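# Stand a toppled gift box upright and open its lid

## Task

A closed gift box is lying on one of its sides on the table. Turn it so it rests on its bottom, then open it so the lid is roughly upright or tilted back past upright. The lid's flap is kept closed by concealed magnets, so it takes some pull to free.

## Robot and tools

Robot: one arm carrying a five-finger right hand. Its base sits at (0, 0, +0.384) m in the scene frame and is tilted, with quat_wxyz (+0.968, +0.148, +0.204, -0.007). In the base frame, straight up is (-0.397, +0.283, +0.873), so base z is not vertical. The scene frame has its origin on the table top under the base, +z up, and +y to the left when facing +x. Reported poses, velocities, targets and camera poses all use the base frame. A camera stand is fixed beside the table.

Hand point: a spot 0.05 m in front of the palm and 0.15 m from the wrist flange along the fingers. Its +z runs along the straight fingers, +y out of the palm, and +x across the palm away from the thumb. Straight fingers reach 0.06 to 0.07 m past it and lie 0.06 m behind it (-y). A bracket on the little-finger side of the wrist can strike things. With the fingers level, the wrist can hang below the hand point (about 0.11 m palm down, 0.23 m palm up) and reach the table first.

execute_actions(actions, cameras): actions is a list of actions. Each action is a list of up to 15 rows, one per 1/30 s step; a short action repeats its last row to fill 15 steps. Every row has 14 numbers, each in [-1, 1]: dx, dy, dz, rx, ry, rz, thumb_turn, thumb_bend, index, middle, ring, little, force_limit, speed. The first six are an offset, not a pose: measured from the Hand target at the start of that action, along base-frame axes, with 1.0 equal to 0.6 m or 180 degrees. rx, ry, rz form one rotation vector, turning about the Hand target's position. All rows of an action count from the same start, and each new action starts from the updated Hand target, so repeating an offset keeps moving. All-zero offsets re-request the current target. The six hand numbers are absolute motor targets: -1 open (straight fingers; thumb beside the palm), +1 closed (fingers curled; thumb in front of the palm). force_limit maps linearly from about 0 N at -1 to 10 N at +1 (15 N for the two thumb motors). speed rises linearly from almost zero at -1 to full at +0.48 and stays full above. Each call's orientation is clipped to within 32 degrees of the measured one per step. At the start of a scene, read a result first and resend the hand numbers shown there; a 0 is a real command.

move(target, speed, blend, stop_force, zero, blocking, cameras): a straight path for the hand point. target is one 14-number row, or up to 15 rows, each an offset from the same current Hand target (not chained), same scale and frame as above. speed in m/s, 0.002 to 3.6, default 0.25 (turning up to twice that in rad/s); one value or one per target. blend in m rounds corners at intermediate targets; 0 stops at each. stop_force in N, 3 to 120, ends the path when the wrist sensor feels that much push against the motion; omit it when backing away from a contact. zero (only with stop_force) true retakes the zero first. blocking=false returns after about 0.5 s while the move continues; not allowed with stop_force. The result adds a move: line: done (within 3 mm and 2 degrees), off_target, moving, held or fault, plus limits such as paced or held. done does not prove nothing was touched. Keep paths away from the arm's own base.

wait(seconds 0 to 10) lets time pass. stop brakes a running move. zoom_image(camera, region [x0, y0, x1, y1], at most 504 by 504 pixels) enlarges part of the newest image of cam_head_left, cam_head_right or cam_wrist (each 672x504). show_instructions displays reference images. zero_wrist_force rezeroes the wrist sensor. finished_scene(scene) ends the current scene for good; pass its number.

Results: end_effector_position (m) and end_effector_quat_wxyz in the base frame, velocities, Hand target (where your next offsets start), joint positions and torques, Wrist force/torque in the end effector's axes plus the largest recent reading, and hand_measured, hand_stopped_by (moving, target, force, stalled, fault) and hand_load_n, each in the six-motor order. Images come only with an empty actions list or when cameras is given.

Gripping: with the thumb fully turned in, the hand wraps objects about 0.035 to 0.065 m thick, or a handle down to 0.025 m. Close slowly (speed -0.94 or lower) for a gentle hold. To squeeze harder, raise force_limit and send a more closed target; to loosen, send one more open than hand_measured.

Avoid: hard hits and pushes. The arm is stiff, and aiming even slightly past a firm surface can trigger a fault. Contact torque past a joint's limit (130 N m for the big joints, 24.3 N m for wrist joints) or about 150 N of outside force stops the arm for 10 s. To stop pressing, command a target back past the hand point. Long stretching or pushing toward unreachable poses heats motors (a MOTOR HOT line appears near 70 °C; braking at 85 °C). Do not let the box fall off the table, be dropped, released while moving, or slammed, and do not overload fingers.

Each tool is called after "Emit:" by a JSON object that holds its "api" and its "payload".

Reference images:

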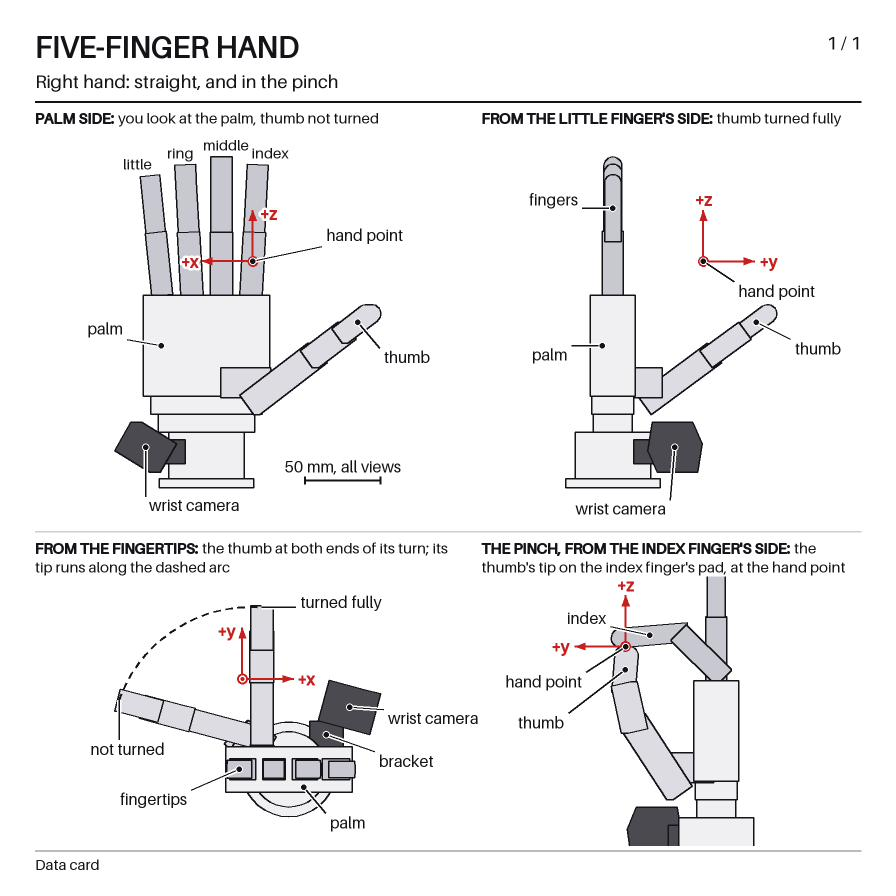

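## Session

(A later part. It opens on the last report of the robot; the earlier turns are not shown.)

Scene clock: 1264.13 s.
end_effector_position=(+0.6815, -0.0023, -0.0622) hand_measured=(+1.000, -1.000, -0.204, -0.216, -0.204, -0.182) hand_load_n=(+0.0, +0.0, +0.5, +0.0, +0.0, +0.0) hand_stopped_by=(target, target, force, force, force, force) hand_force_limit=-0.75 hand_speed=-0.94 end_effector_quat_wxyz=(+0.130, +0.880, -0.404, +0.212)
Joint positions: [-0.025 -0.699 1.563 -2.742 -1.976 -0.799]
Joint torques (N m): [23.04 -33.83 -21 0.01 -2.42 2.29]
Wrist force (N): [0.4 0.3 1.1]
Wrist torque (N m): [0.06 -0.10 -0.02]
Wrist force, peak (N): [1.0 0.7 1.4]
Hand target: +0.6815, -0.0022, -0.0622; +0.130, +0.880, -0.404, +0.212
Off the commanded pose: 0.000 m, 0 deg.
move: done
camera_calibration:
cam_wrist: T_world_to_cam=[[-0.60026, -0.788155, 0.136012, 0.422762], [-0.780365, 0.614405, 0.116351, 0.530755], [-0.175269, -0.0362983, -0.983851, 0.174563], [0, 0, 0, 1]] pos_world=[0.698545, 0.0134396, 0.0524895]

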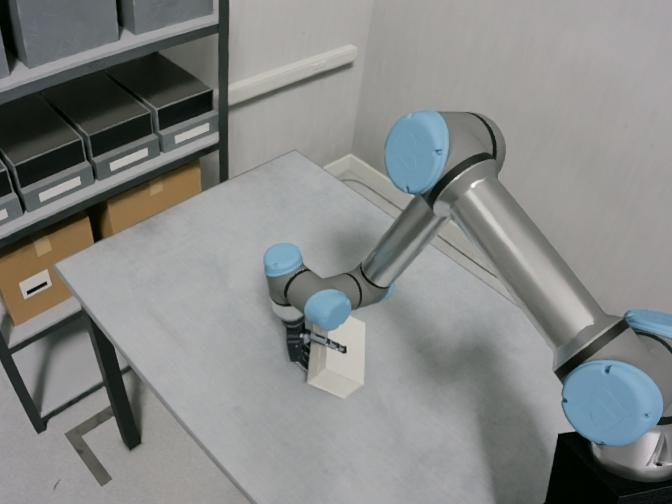

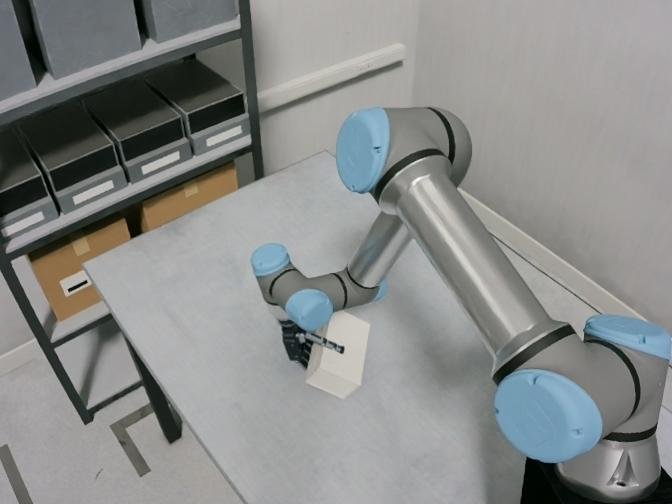

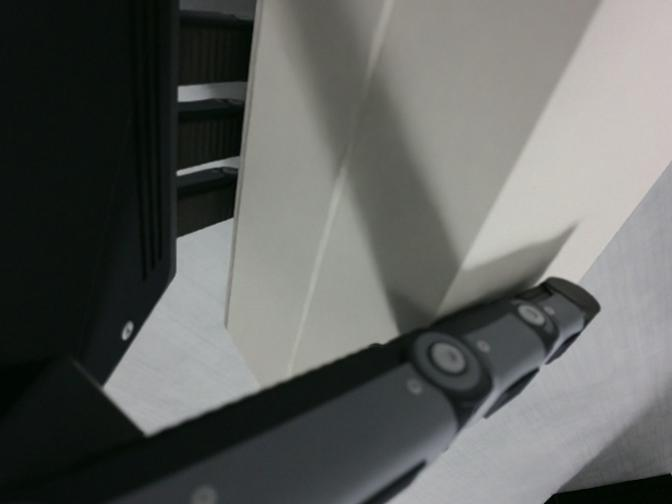

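Emit:
{"api": "move", "payload": {"target": [0.0109, 0.0040, -0.0075, -0.0194, 0.0219, -0.016, 1, -1, -0.1, -0.1, -0.1, -0.1, -0.75, -0.94], "speed": 0.02}}

Emit:
{"api": "move", "payload": {"target": [0.0132, -0.0095, -0.0291, 0, 0, 0, 1, -1, -0.1, -0.1, -0.1, -0.1, -0.75, -0.94], "speed": 0.008, "stop_force": 4, "cameras": ["all"]}}

Scene clock: 1283.10 s.
end_effector_position=(+0.6880, +0.0001, -0.0666) hand_measured=(+1.000, -1.000, -0.204, -0.216, -0.204, -0.182) hand_load_n=(+0.0, +0.0, +1.0, +0.0, +0.0, +0.5) hand_stopped_by=(target, target, force, force, force, force) hand_force_limit=-0.75 hand_speed=-0.94 end_effector_quat_wxyz=(+0.176, +0.872, -0.415, +0.191)
Joint positions: [-0.002 -0.647 1.459 -2.596 -2.054 -0.738]
Joint torques (N m): [24.07 -36.36 -22.43 0.14 -2.5 2.26]
Wrist force (N): [0.6 0.2 0.8]
Wrist torque (N m): [0.06 -0.08 -0.04]
Wrist force, peak (N): [0.7 0.3 1.4]
Hand target: +0.6880, +0.0002, -0.0667; +0.176, +0.872, -0.415, +0.191
Off the commanded pose: 0.000 m, 0 deg.
move: done

Scene clock: 1285.47 s.
end_effector_position=(+0.6916, -0.0024, -0.0744) hand_measured=(+1.000, -1.000, -0.204, -0.216, -0.204, -0.182) hand_load_n=(+0.0, +0.0, +0.0, -4.0, +0.0, +0.5) hand_stopped_by=(target, target, force, force, force, force) hand_force_limit=-0.75 hand_speed=-0.94 end_effector_quat_wxyz=(+0.176, +0.872, -0.415, +0.191)
Joint positions: [-0.005 -0.629 1.445 -2.603 -2.054 -0.741]
Joint torques (N m): [22.56 -57.75 4.75 0.22 -1.42 1.98]
Wrist force (N): [-0.4 -0.7 -3.1]
Wrist torque (N m): [0.03 -0.02 0.00]
Wrist force, peak (N): [-0.2 -1.9 -6.0]
Hand target: +0.6916, -0.0024, -0.0744; +0.176, +0.872, -0.415, +0.191 (not the last commanded pose)
Off the commanded pose: 0.011 m, 0 deg.
move: contact
camera_calibration:
cam_wrist: T_world_to_cam=[[-0.626499, -0.746187, 0.225177, 0.455307], [-0.739727, 0.66026, 0.129851, 0.5131], [-0.245569, -0.0852175, -0.965626, 0.214084], [0, 0, 0, 1]] pos_world=[0.717375, 0.0192085, 0.0375741]

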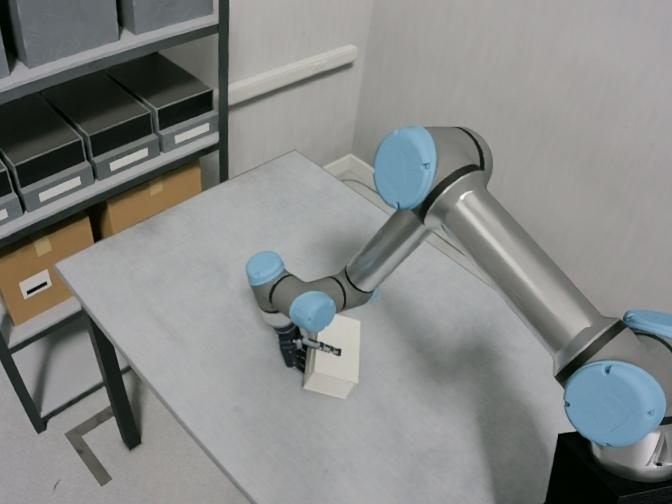

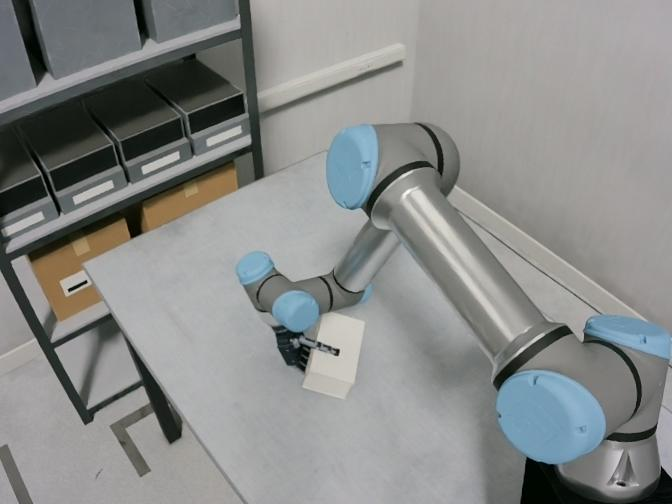

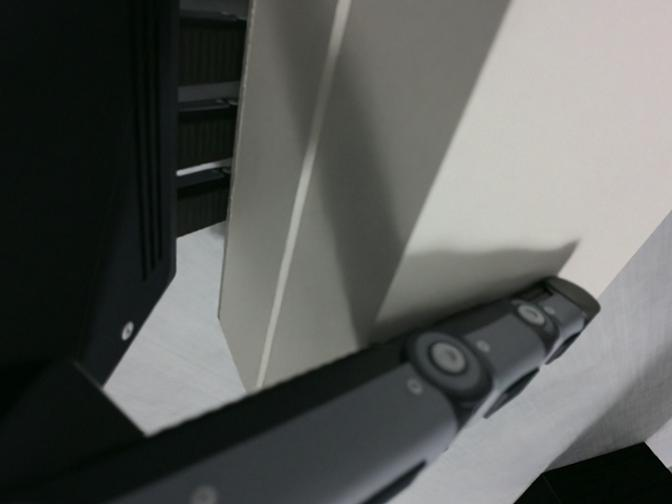

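Emit:
{"api": "move", "payload": {"target": [[-0.001, 0.0007, 0.0022, 0, 0, 0, 1, -1, -0.1, -0.1, -0.1, -0.1, -0.75, -0.94], [0.0226, 0.024, 0.0054, 0, 0, 0, 1, -1, -0.1, -0.1, -0.1, -0.1, -0.75, -0.94]], "speed": 0.01, "stop_force": 8, "cameras": ["all"]}}

Scene clock: 1294.33 s.
end_effector_position=(+0.7051, +0.0120, -0.0712) hand_measured=(+1.000, -1.000, -0.204, -0.216, -0.204, -0.182) hand_load_n=(+0.0, +0.0, +0.5, +0.0, +0.5, +1.0) hand_stopped_by=(target, target, force, force, force, force) hand_force_limit=-0.75 hand_speed=-0.94 end_effector_quat_wxyz=(+0.176, +0.872, -0.415, +0.191)
Joint positions: [0.015 -0.609 1.386 -2.552 -2.058 -0.719]
Joint torques (N m): [24.9 -37.42 -22.87 0.16 -2.86 2.29]
Wrist force (N): [0.3 0.2 1.5]
Wrist torque (N m): [-0.02 -0.11 -0.04]
Wrist force, peak (N): [-0.4 -0.8 -3.5]
Hand target: +0.7051, +0.0120, -0.0712; +0.176, +0.872, -0.415, +0.191
Off the commanded pose: 0.000 m, 0 deg.
move: done
camera_calibration:
cam_wrist: T_world_to_cam=[[-0.626493, -0.746185, 0.225199, 0.473824], [-0.739723, 0.660261, 0.129863, 0.513221], [-0.245592, -0.0852268, -0.965619, 0.221855], [0, 0, 0, 1]] pos_world=[0.730975, 0.0336085, 0.0408741]

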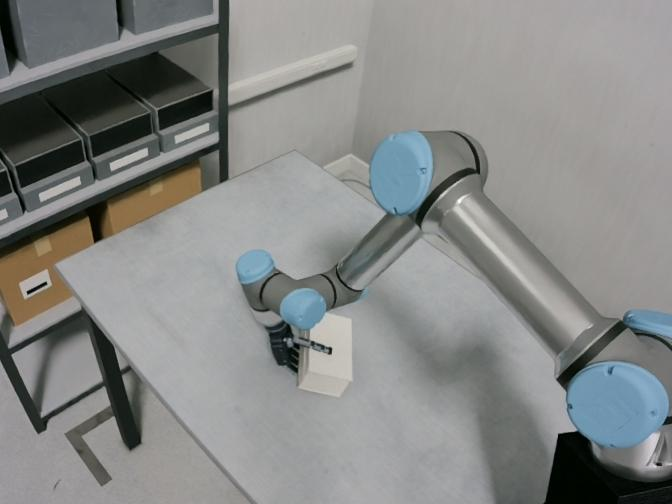

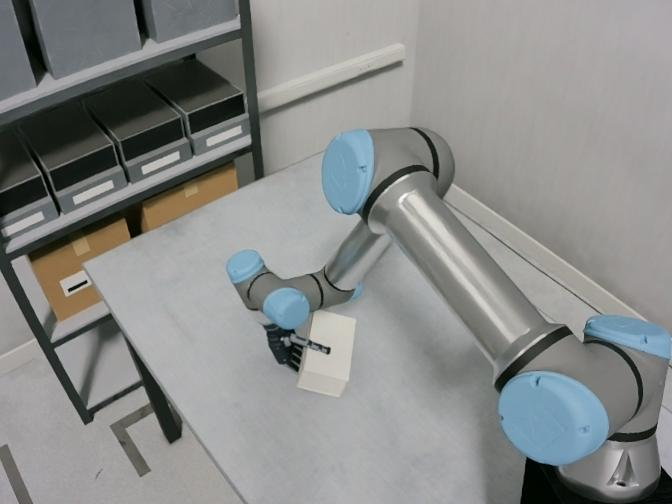

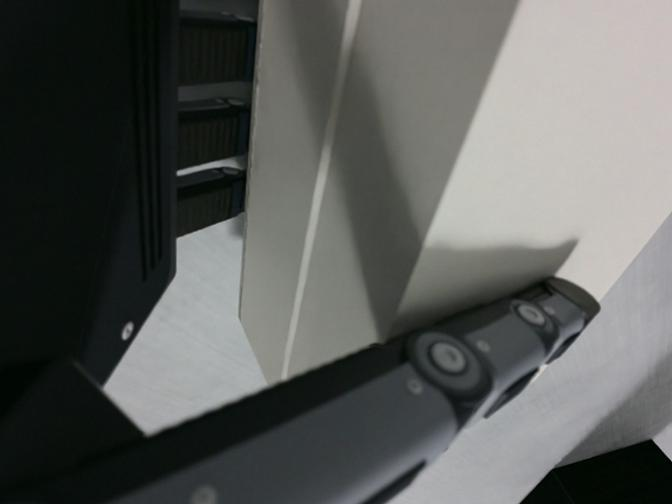

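Emit:
{"api": "move", "payload": {"target": [-0.0139, 0.0099, 0.0306, 0, 0, 0, 1, -1, -0.5, -0.5, -0.5, -0.5, -0.75, -0.95], "speed": 0.012, "cameras": ["all"]}}

Scene clock: 1378.10 s.
end_effector_position=(+0.6968, +0.0180, -0.0528) hand_measured=(+1.000, -1.000, -0.500, -0.500, -0.500, -0.500) hand_load_n=(+0.0, +0.0, +0.0, +0.0, +0.0, +0.5) hand_stopped_by=(target, target, target, target, target, target) hand_force_limit=-0.75 hand_speed=-0.95 end_effector_quat_wxyz=(+0.176, +0.872, -0.415, +0.191)
Joint positions: [0.023 -0.653 1.415 -2.534 -2.06 -0.71]
Joint torques (N m): [24.81 -61.03 3.34 0.06 -2.74 2.18]
Wrist force (N): [0.4 0.3 1.3]
Wrist torque (N m): [0.01 -0.12 -0.05]
Wrist force, peak (N): [0.3 0.3 1.5]
Hand target: +0.6968, +0.0180, -0.0528; +0.176, +0.872, -0.415, +0.191
Off the commanded pose: 0.000 m, 0 deg.
move: done
camera_calibration:
cam_wrist: T_world_to_cam=[[-0.626493, -0.746185, 0.225199, 0.468843], [-0.739723, 0.660261, 0.129863, 0.500735], [-0.245592, -0.0852268, -0.965619, 0.237966], [0, 0, 0, 1]] pos_world=[0.722575, 0.0395085, 0.0591741]

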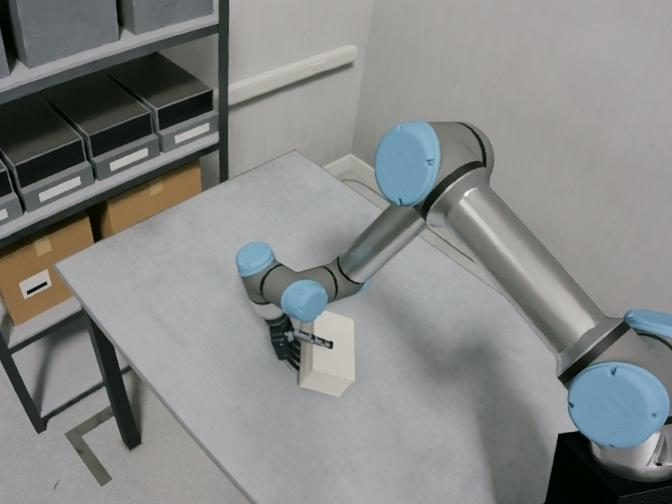

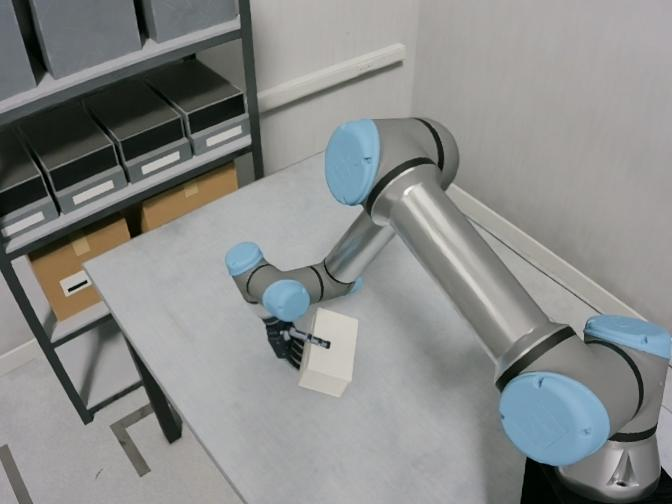

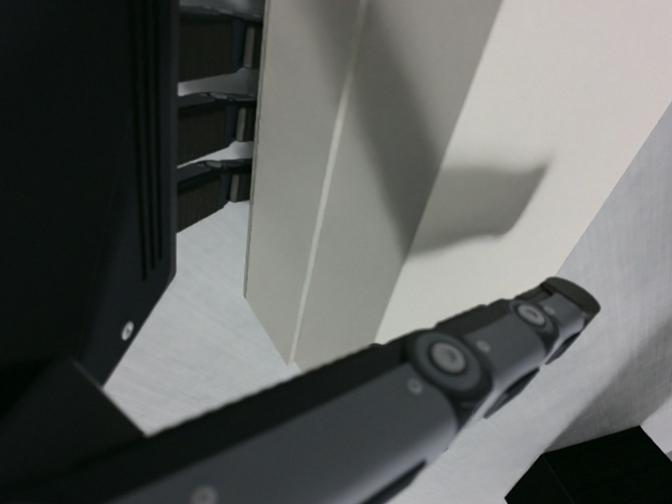

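Emit:
{"api": "zoom_image", "payload": {"camera": "cam_head_left", "region": [260, 290, 380, 410]}}

Scaled by 4.200 from the camera's 672x504 image, which has a finer 960x720 frame.

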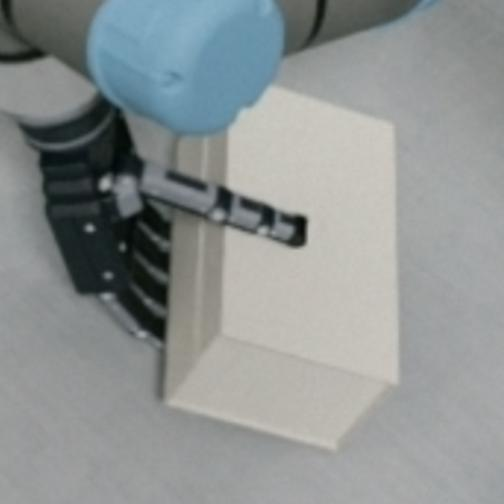

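Emit:
{"api": "move", "payload": {"target": [-0.0086, 0.0061, 0.0189, 0, 0, 0, 1, -1, -0.75, -0.75, -0.75, -0.75, -0.75, -0.95], "speed": 0.01, "cameras": ["all"]}}

Emit:
{"api": "zoom_image", "payload": {"camera": "cam_head_left", "region": [260, 290, 380, 410]}}

Scene clock: 1402.03 s.
end_effector_position=(+0.6916, +0.0216, -0.0415) hand_measured=(+1.000, -1.000, -0.750, -0.750, -0.750, -0.750) hand_load_n=(+0.0, +0.0, +0.0, +0.0, +0.0, +0.0) hand_stopped_by=(target, target, target, target, target, target) hand_force_limit=-0.75 hand_speed=-0.95 end_effector_quat_wxyz=(+0.176, +0.872, -0.415, +0.191)
Joint positions: [0.028 -0.679 1.433 -2.522 -2.061 -0.704]
Joint torques (N m): [24.91 -61 3.03 0.24 -2.56 2.35]
Wrist force (N): [0.3 -0.1 0.9]
Wrist torque (N m): [0.01 -0.09 -0.06]
Wrist force, peak (N): [0.4 0.5 1.3]
Hand target: +0.6916, +0.0216, -0.0415; +0.176, +0.872, -0.415, +0.191
Off the commanded pose: 0.000 m, 0 deg.
move: done
camera_calibration:
cam_wrist: T_world_to_cam=[[-0.626493, -0.746185, 0.225199, 0.465841], [-0.739723, 0.660261, 0.129863, 0.493039], [-0.245592, -0.0852268, -0.965619, 0.248036], [0, 0, 0, 1]] pos_world=[0.717475, 0.0432085, 0.0705741]

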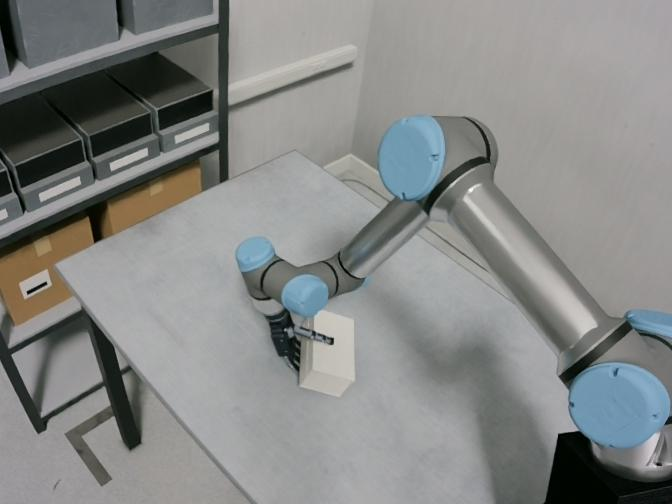

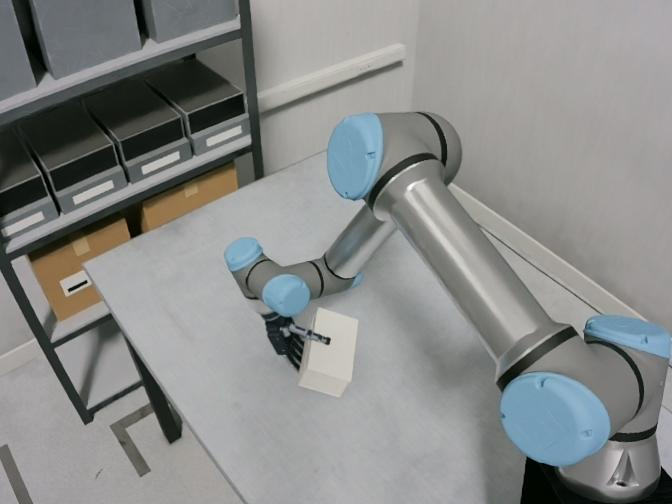

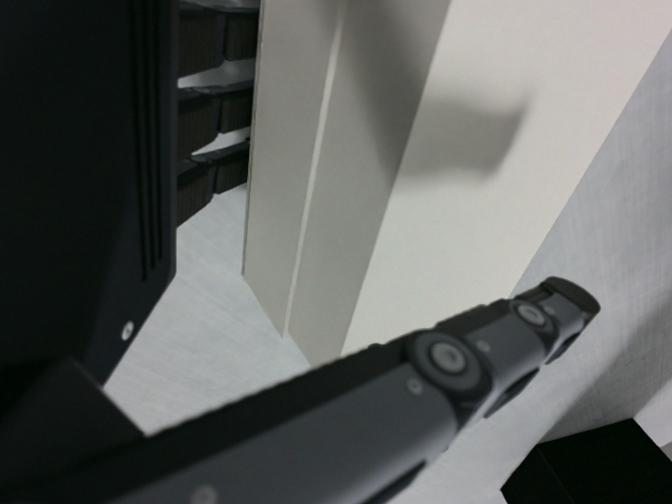

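Scaled by 4.200 from the camera's 672x504 image, which has a finer 960x720 frame.

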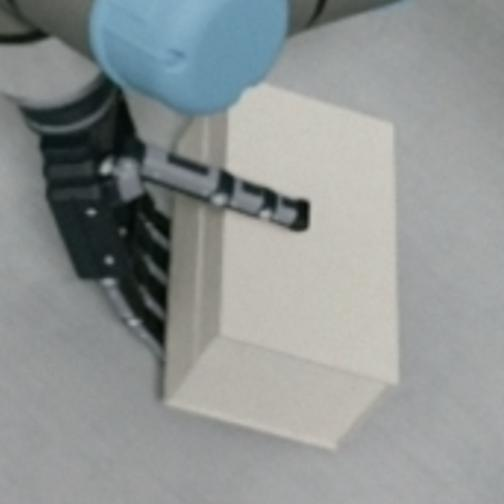

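Emit:
{"api": "zoom_image", "payload": {"camera": "cam_head_right", "region": [260, 290, 380, 410]}}

Scaled by 4.200 from the camera's 672x504 image, which has a finer 960x720 frame.

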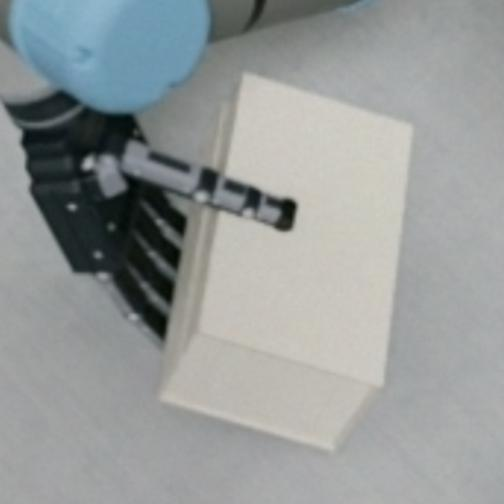

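Emit:
{"api": "move", "payload": {"target": [0.0033, -0.0024, -0.0073, 0, 0, 0, 1, -1, -0.75, -0.75, -0.75, -0.75, -0.75, -0.95], "speed": 0.008, "stop_force": 4}}

Emit:
{"api": "move", "payload": {"target": [-0.0054, 0.0039, 0.0119, 0, 0, 0, 1, -1, -1, -1, -1, -1, -0.75, -0.96], "speed": 0.008, "cameras": ["all"]}}

Emit:
{"api": "zoom_image", "payload": {"camera": "cam_head_left", "region": [260, 290, 380, 410]}}

Emit:
{"api": "zoom_image", "payload": {"camera": "cam_head_right", "region": [260, 290, 380, 410]}}

Scene clock: 1432.13 s.
end_effector_position=(+0.6925, +0.0210, -0.0434) hand_measured=(+1.000, -1.000, -0.750, -0.750, -0.750, -0.750) hand_load_n=(+0.0, +0.0, +0.0, -1.5, +0.0, +0.5) hand_stopped_by=(target, target, target, target, target, target) hand_force_limit=-0.75 hand_speed=-0.95 end_effector_quat_wxyz=(+0.176, +0.872, -0.415, +0.191)
Joint positions: [0.028 -0.675 1.43 -2.524 -2.061 -0.705]
Joint torques (N m): [22.96 -58.96 3.75 0.32 -3.11 2.12]
Wrist force (N): [-0.6 -0.2 -3.5]
Wrist torque (N m): [0.21 -0.07 -0.05]
Wrist force, peak (N): [-1.3 0.0 -8.5]
Hand target: +0.6925, +0.0210, -0.0434; +0.176, +0.872, -0.415, +0.191 (not the last commanded pose)
Off the commanded pose: 0.003 m, 0 deg.
move: contact

Scene clock: 1434.57 s.
end_effector_position=(+0.6892, +0.0233, -0.0362) hand_measured=(+1.000, -1.000, -1.000, -0.996, -1.000, -1.000) hand_load_n=(+0.0, +0.0, +0.0, -13.0, +0.0, +0.0) hand_stopped_by=(target, target, target, target, target, target) hand_force_limit=-0.75 hand_speed=-0.96 end_effector_quat_wxyz=(+0.176, +0.872, -0.415, +0.191)
Joint positions: [0.031 -0.691 1.44 -2.516 -2.061 -0.701]
Joint torques (N m): [24.65 -57.98 -0.36 -2.26 -0.01 2.24]
Wrist force (N): [-0.8 9.5 -4.3]
Wrist torque (N m): [0.12 0.01 0.10]
Wrist force, peak (N): [-0.5 10.3 -4.2]
Hand target: +0.6893, +0.0233, -0.0362; +0.176, +0.872, -0.415, +0.191
Off the commanded pose: 0.000 m, 0 deg.
move: done
camera_calibration:
cam_wrist: T_world_to_cam=[[-0.626515, -0.746101, 0.225416, 0.464432], [-0.739676, 0.66033, 0.129784, 0.489435], [-0.245681, -0.0854228, -0.96558, 0.252682], [0, 0, 0, 1]] pos_world=[0.715075, 0.0449094, 0.0757735]

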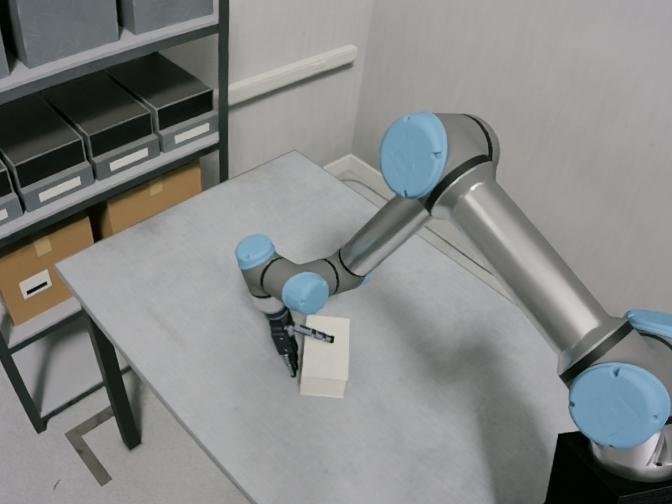

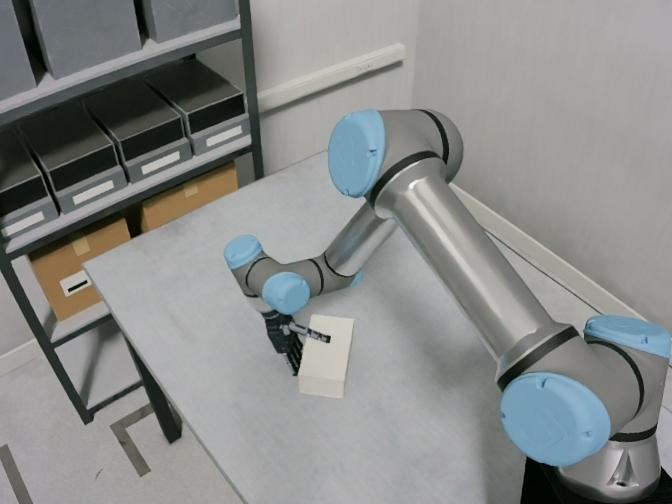

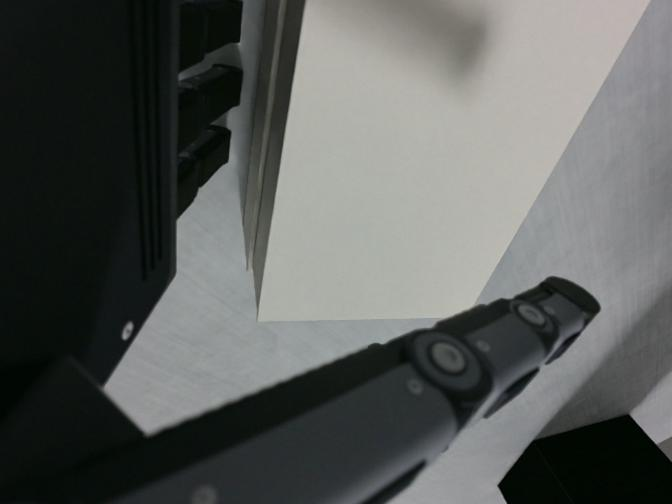

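Scaled by 4.200 from the camera's 672x504 image, which has a finer 960x720 frame.

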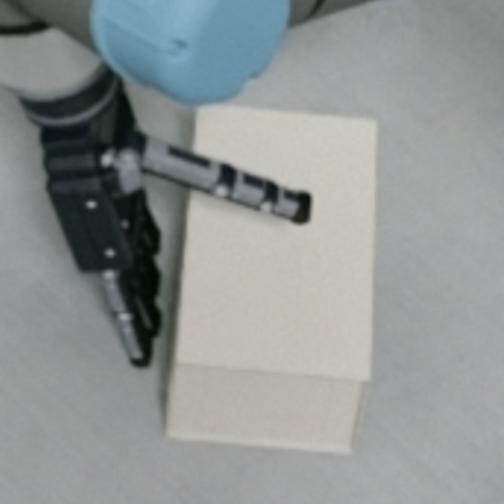

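Scaled by 4.200 from the camera's 672x504 image, which has a finer 960x720 frame.

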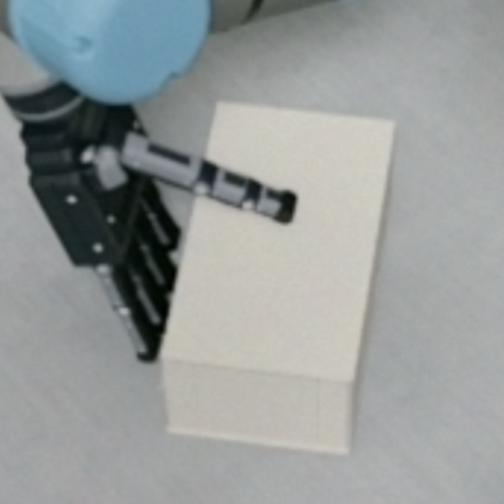

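Emit:
{"api": "move", "payload": {"target": [[-0.0066, 0.0047, 0.0146, 0, 0, 0, 1, -1, -1, -1, -1, -1, -0.75, -0.96], [0.0213, 0.0420, 0.0475, 0, 0, 0, 1, -1, -1, -1, -1, -1, -0.75, -0.96]], "speed": 0.03, "cameras": ["all"]}}

Scene clock: 1445.63 s.
end_effector_position=(+0.7020, +0.0484, -0.0078) hand_measured=(+1.000, -1.000, -1.000, -0.998, -1.000, -1.000) hand_load_n=(+0.0, +0.0, +0.0, +0.0, +0.0, +0.0) hand_stopped_by=(target, target, target, target, target, target) hand_force_limit=-0.75 hand_speed=-0.96 end_effector_quat_wxyz=(+0.176, +0.872, -0.415, +0.191)
Joint positions: [0.065 -0.705 1.368 -2.412 -2.068 -0.663]
Joint torques (N m): [25.25 -38.06 -25.19 0.14 -2.66 2.05]
Wrist force (N): [0.1 0.1 0.7]
Wrist torque (N m): [0.00 -0.04 -0.04]
Wrist force, peak (N): [-0.6 9.8 -4.6]
Hand target: +0.7020, +0.0485, -0.0077; +0.176, +0.872, -0.415, +0.191
Off the commanded pose: 0.000 m, 0 deg.
move: done
camera_calibration:
cam_wrist: T_world_to_cam=[[-0.626474, -0.746157, 0.225346, 0.484694], [-0.739741, 0.660267, 0.12973, 0.478626], [-0.245588, -0.0854252, -0.965603, 0.285303], [0, 0, 0, 1]] pos_world=[0.727775, 0.0700091, 0.104173]

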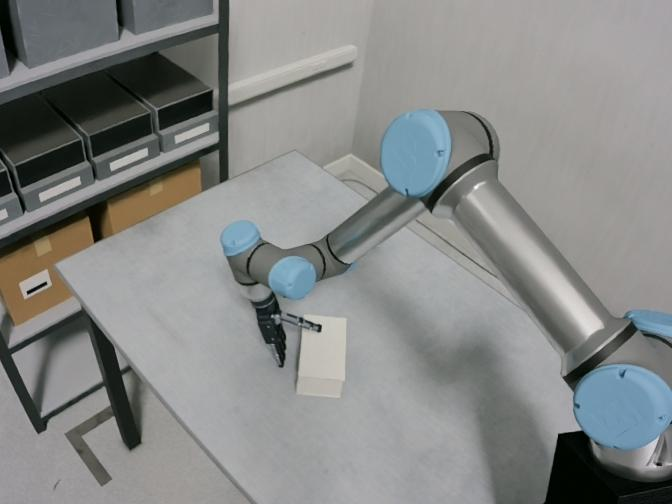

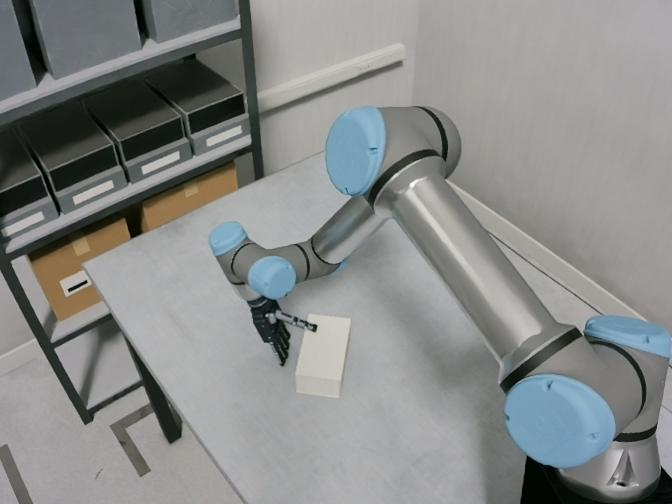

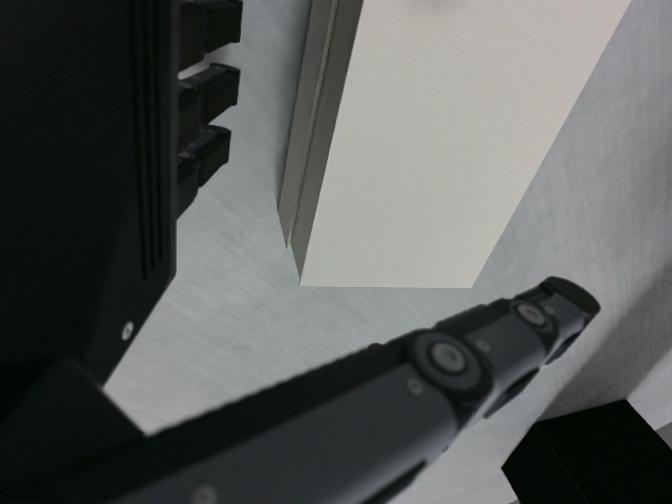

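Emit:
{"api": "zoom_image", "payload": {"camera": "cam_head_left", "region": [270, 300, 370, 410]}}

Emit:
{"api": "zoom_image", "payload": {"camera": "cam_head_right", "region": [270, 300, 370, 410]}}

Emit:
{"api": "zoom_image", "payload": {"camera": "cam_wrist", "region": [230, 0, 672, 320]}}

Scaled by 4.582 from the camera's 672x504 image, which has a finer 960x720 frame.

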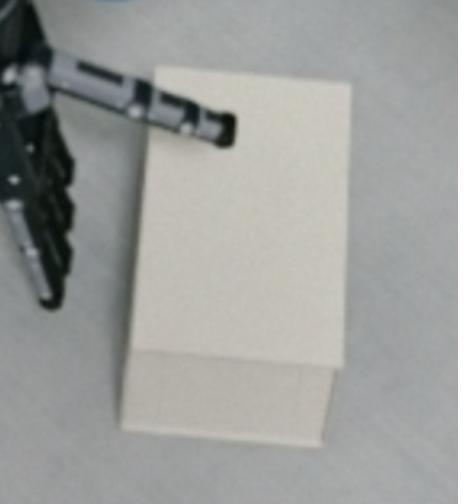

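Scaled by 4.582 from the camera's 672x504 image, which has a finer 960x720 frame.

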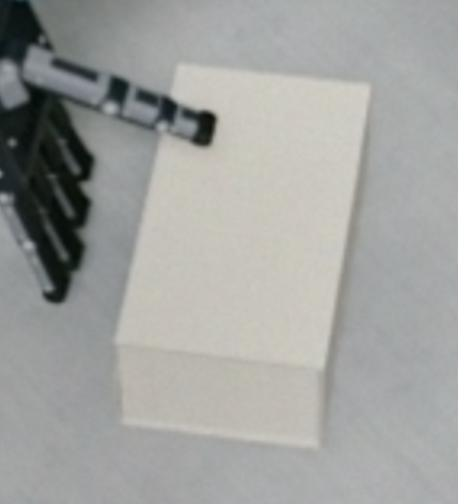

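Scaled by 1.140 from the camera's 672x504 image, which has a finer 960x720 frame.

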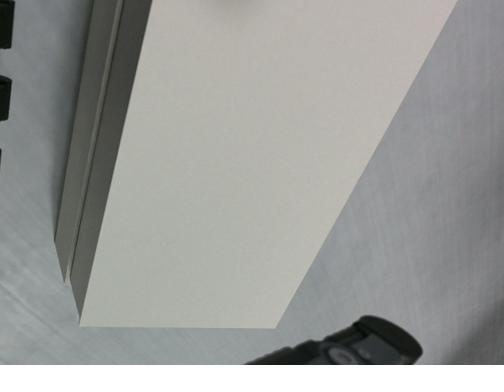

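Emit:
{"api": "move", "payload": {"target": [[0.0437, 0.0993, 0.0831, 0, 0, 0, 1, -1, -1, -1, -1, -1, -0.75, -0.96], [-0.0802, 0.242, 0.0334, -0.1408, -0.2191, 0.0471, 1, -1, -1, -1, -1, -1, -0.75, -0.96]], "speed": 0.1, "blend": [0.02, 0], "cameras": ["all"]}}

Scene clock: 1494.73 s.
end_effector_position=(+0.6539, +0.1937, +0.0123) hand_measured=(+1.000, -1.000, -1.000, -0.998, -1.000, -1.000) hand_load_n=(+0.0, +0.0, +0.0, +0.0, +0.0, +0.0) hand_stopped_by=(target, target, target, target, target, target) hand_force_limit=-0.75 hand_speed=-0.96 end_effector_quat_wxyz=(+0.196, +0.726, -0.335, +0.568)
Joint positions: [0.438 -0.51 1.512 -3.467 -2.682 -0.847]
Joint torques (N m): [28.89 -33.65 -20.27 -3.57 -3.17 -2.49]
Wrist force (N): [1.0 0.7 0.7]
Wrist torque (N m): [0.13 -0.11 0.01]
Wrist force, peak (N): [1.1 0.2 1.0]
Hand target: +0.6539, +0.1937, +0.0123; +0.196, +0.726, -0.335, +0.568
Off the commanded pose: 0.000 m, 0 deg.
move: done
camera_calibration:
cam_wrist: T_world_to_cam=[[-0.633955, -0.76409, 0.119445, 0.568111], [-0.642072, 0.433917, -0.632028, 0.333886], [0.431098, -0.47737, -0.765685, -0.0636019], [0, 0, 0, 1]] pos_world=[0.601954, 0.258847, 0.0944685]

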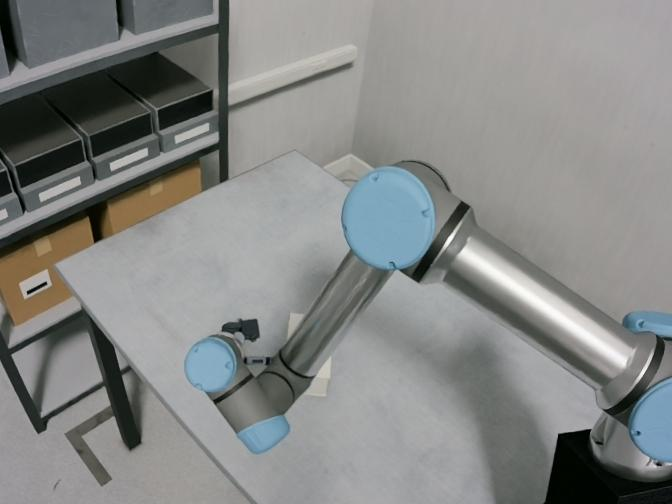

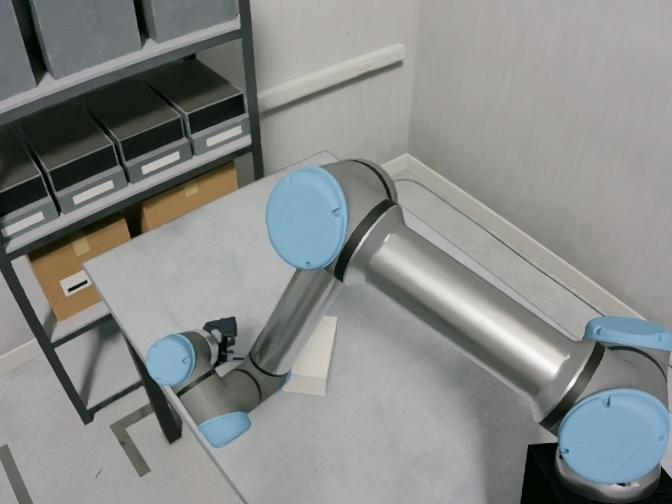

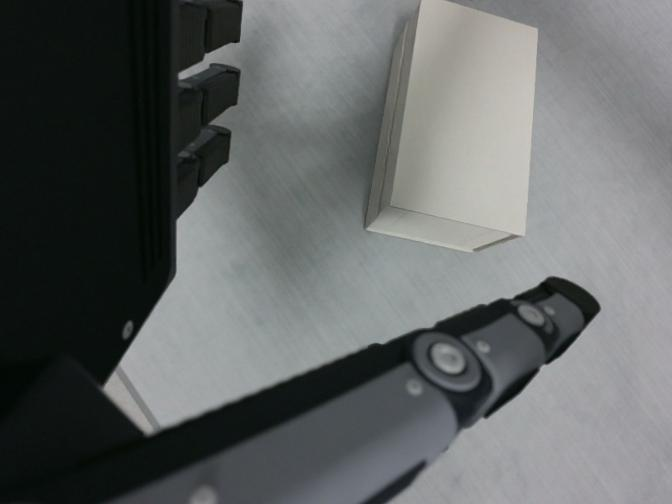

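Emit:
{"api": "zoom_image", "payload": {"camera": "cam_wrist", "region": [350, 0, 550, 260]}}

Scaled by 1.938 from the camera's 672x504 image, which has a finer 960x720 frame.

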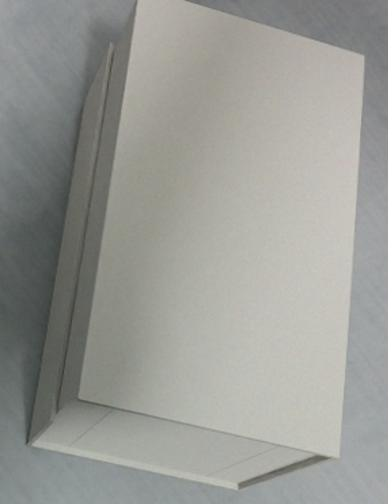

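Emit:
{"api": "move", "payload": {"target": [0, 0, 0, 0, 0, 0, 1, -0.5, -0.3, -0.5, -0.7, -1, -0.75, -0.85]}}

Emit:
{"api": "move", "payload": {"target": [0.0334, -0.1054, -0.1225, 0, 0, 0, 1, -0.5, -0.3, -0.5, -0.7, -1, -0.75, -0.85], "speed": 0.06, "cameras": ["all"]}}

Scene clock: 1573.07 s.
end_effector_position=(+0.6539, +0.1937, +0.0123) hand_measured=(+1.000, -0.500, -0.300, -0.500, -0.700, -1.000) hand_load_n=(+0.5, +0.0, +0.0, +0.0, +0.0, +0.0) hand_stopped_by=(target, target, target, target, target, target) hand_force_limit=-0.75 hand_speed=-0.85 end_effector_quat_wxyz=(+0.196, +0.726, -0.335, +0.568)
Joint positions: [0.438 -0.51 1.512 -3.468 -2.682 -0.847]
Joint torques (N m): [28.87 -33.08 -21.3 -3.67 -0.71 -2.6]
Wrist force (N): [0.9 0.6 0.9]
Wrist torque (N m): [0.11 -0.08 0.00]
Wrist force, peak (N): [1.1 0.8 1.2]
Hand target: +0.6539, +0.1937, +0.0123; +0.196, +0.726, -0.335, +0.568
Off the commanded pose: 0.000 m, 0 deg.
move: done

Scene clock: 1575.27 s.
end_effector_position=(+0.6739, +0.1306, -0.0610) hand_measured=(+1.000, -0.500, -0.300, -0.500, -0.700, -1.000) hand_load_n=(+0.5, +0.5, +0.0, -7.5, +0.0, +0.0) hand_stopped_by=(target, target, target, target, target, target) hand_force_limit=-0.75 hand_speed=-0.85 end_effector_quat_wxyz=(+0.196, +0.726, -0.335, +0.568)
Joint positions: [0.334 -0.357 1.469 -3.687 -2.597 -0.973]
Joint torques (N m): [13.1 -23.22 -15.15 -1.87 3.68 -2.25]
Wrist force (N): [11.0 -0.8 -10.0]
Wrist torque (N m): [0.36 0.67 0.19]
Wrist force, peak (N): [11.0 -0.8 -10.0]
Hand target: +0.6740, +0.1305, -0.0612; +0.196, +0.726, -0.335, +0.568
Off the commanded pose: 0.000 m, 0 deg.
move: done
camera_calibration:
cam_wrist: T_world_to_cam=[[-0.633897, -0.76416, 0.119304, 0.541324], [-0.64192, 0.433781, -0.632275, 0.327653], [0.431408, -0.477381, -0.765503, -0.158743], [0, 0, 0, 1]] pos_world=[0.621954, 0.195747, 0.0210667]

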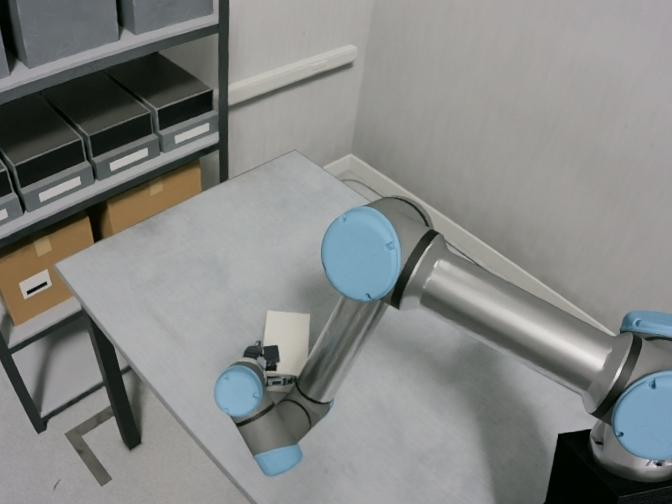

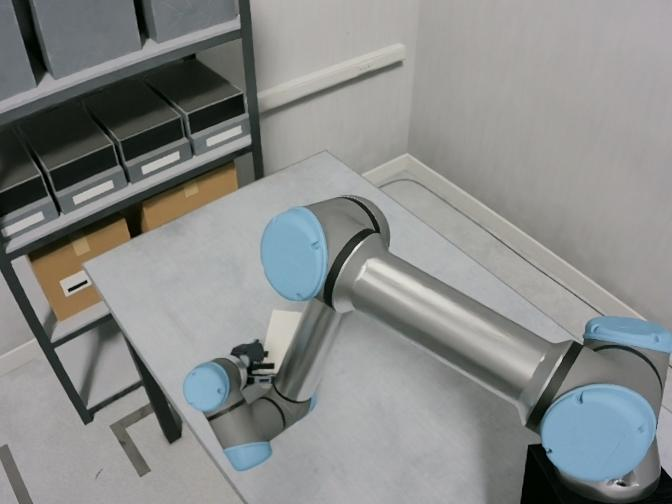

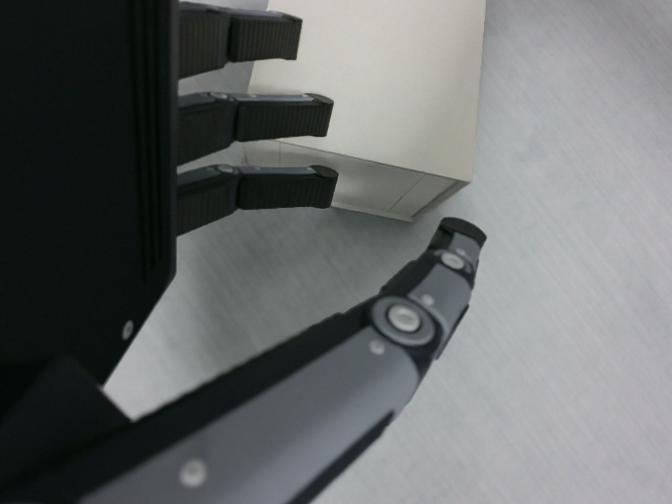

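Emit:
{"api": "move", "payload": {"target": [-0.0331, 0.0237, 0.0728, 0, 0, 0, 1, -0.5, -0.3, -0.5, -0.7, -1, -0.75, -0.85], "speed": 0.04, "cameras": ["all"]}}

Emit:
{"api": "zoom_image", "payload": {"camera": "cam_wrist", "region": [200, 0, 560, 300]}}

Scene clock: 1583.93 s.
end_effector_position=(+0.6542, +0.1446, -0.0177) hand_measured=(+1.000, -0.500, -0.300, -0.500, -0.700, -1.000) hand_load_n=(+0.0, +0.0, +0.0, +0.0, +0.0, +0.0) hand_stopped_by=(target, target, target, target, target, target) hand_force_limit=-0.75 hand_speed=-0.85 end_effector_quat_wxyz=(+0.196, +0.726, -0.335, +0.568)
Joint positions: [0.366 -0.465 1.559 -3.639 -2.624 -0.938]
Joint torques (N m): [28.34 -56.53 6.97 -0.24 -3.09 2.15]
Wrist force (N): [0.5 0.1 1.1]
Wrist torque (N m): [0.04 -0.05 -0.09]
Wrist force, peak (N): [12.8 -0.9 -10.8]
Hand target: +0.6541, +0.1447, -0.0175; +0.196, +0.726, -0.335, +0.568
Off the commanded pose: 0.000 m, 0 deg.
move: done
camera_calibration:
cam_wrist: T_world_to_cam=[[-0.633823, -0.764201, 0.119439, 0.53431], [-0.642071, 0.433728, -0.632159, 0.336471], [0.431292, -0.477365, -0.765578, -0.110267], [0, 0, 0, 1]] pos_world=[0.602253, 0.209746, 0.0644675]

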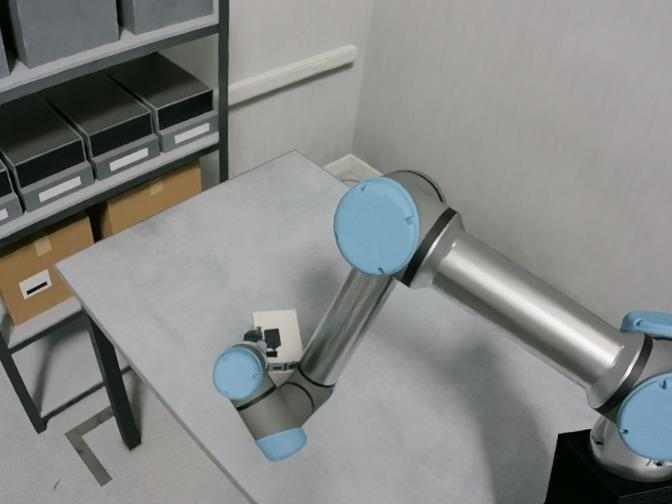

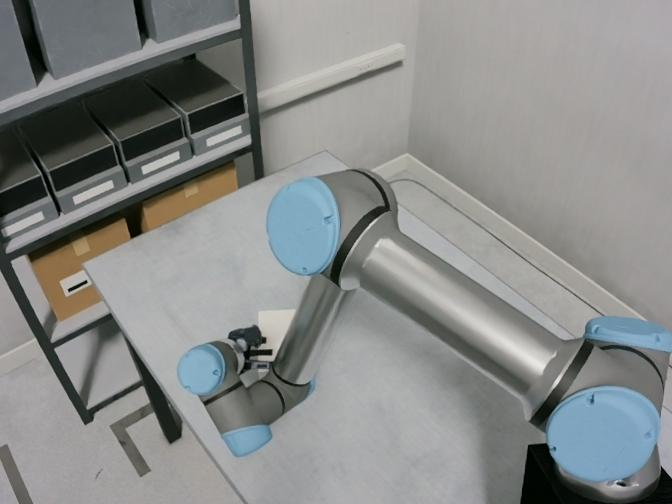

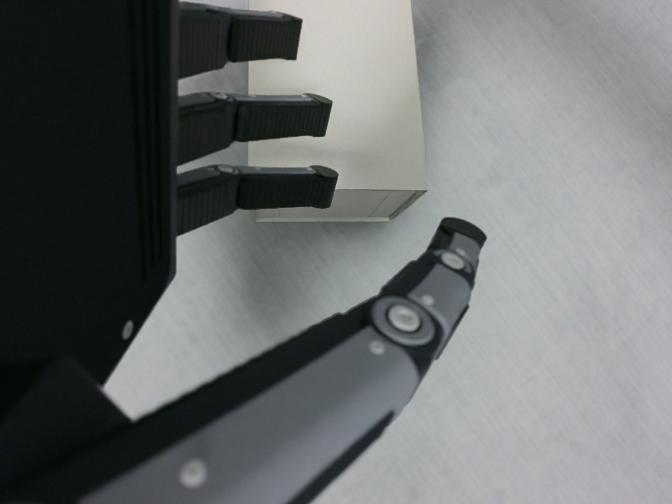

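Scaled by 1.400 from the camera's 672x504 image, which has a finer 960x720 frame.

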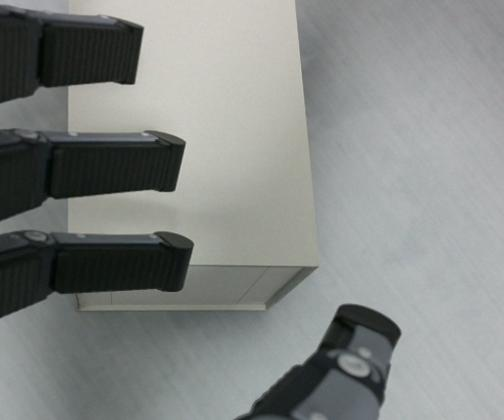

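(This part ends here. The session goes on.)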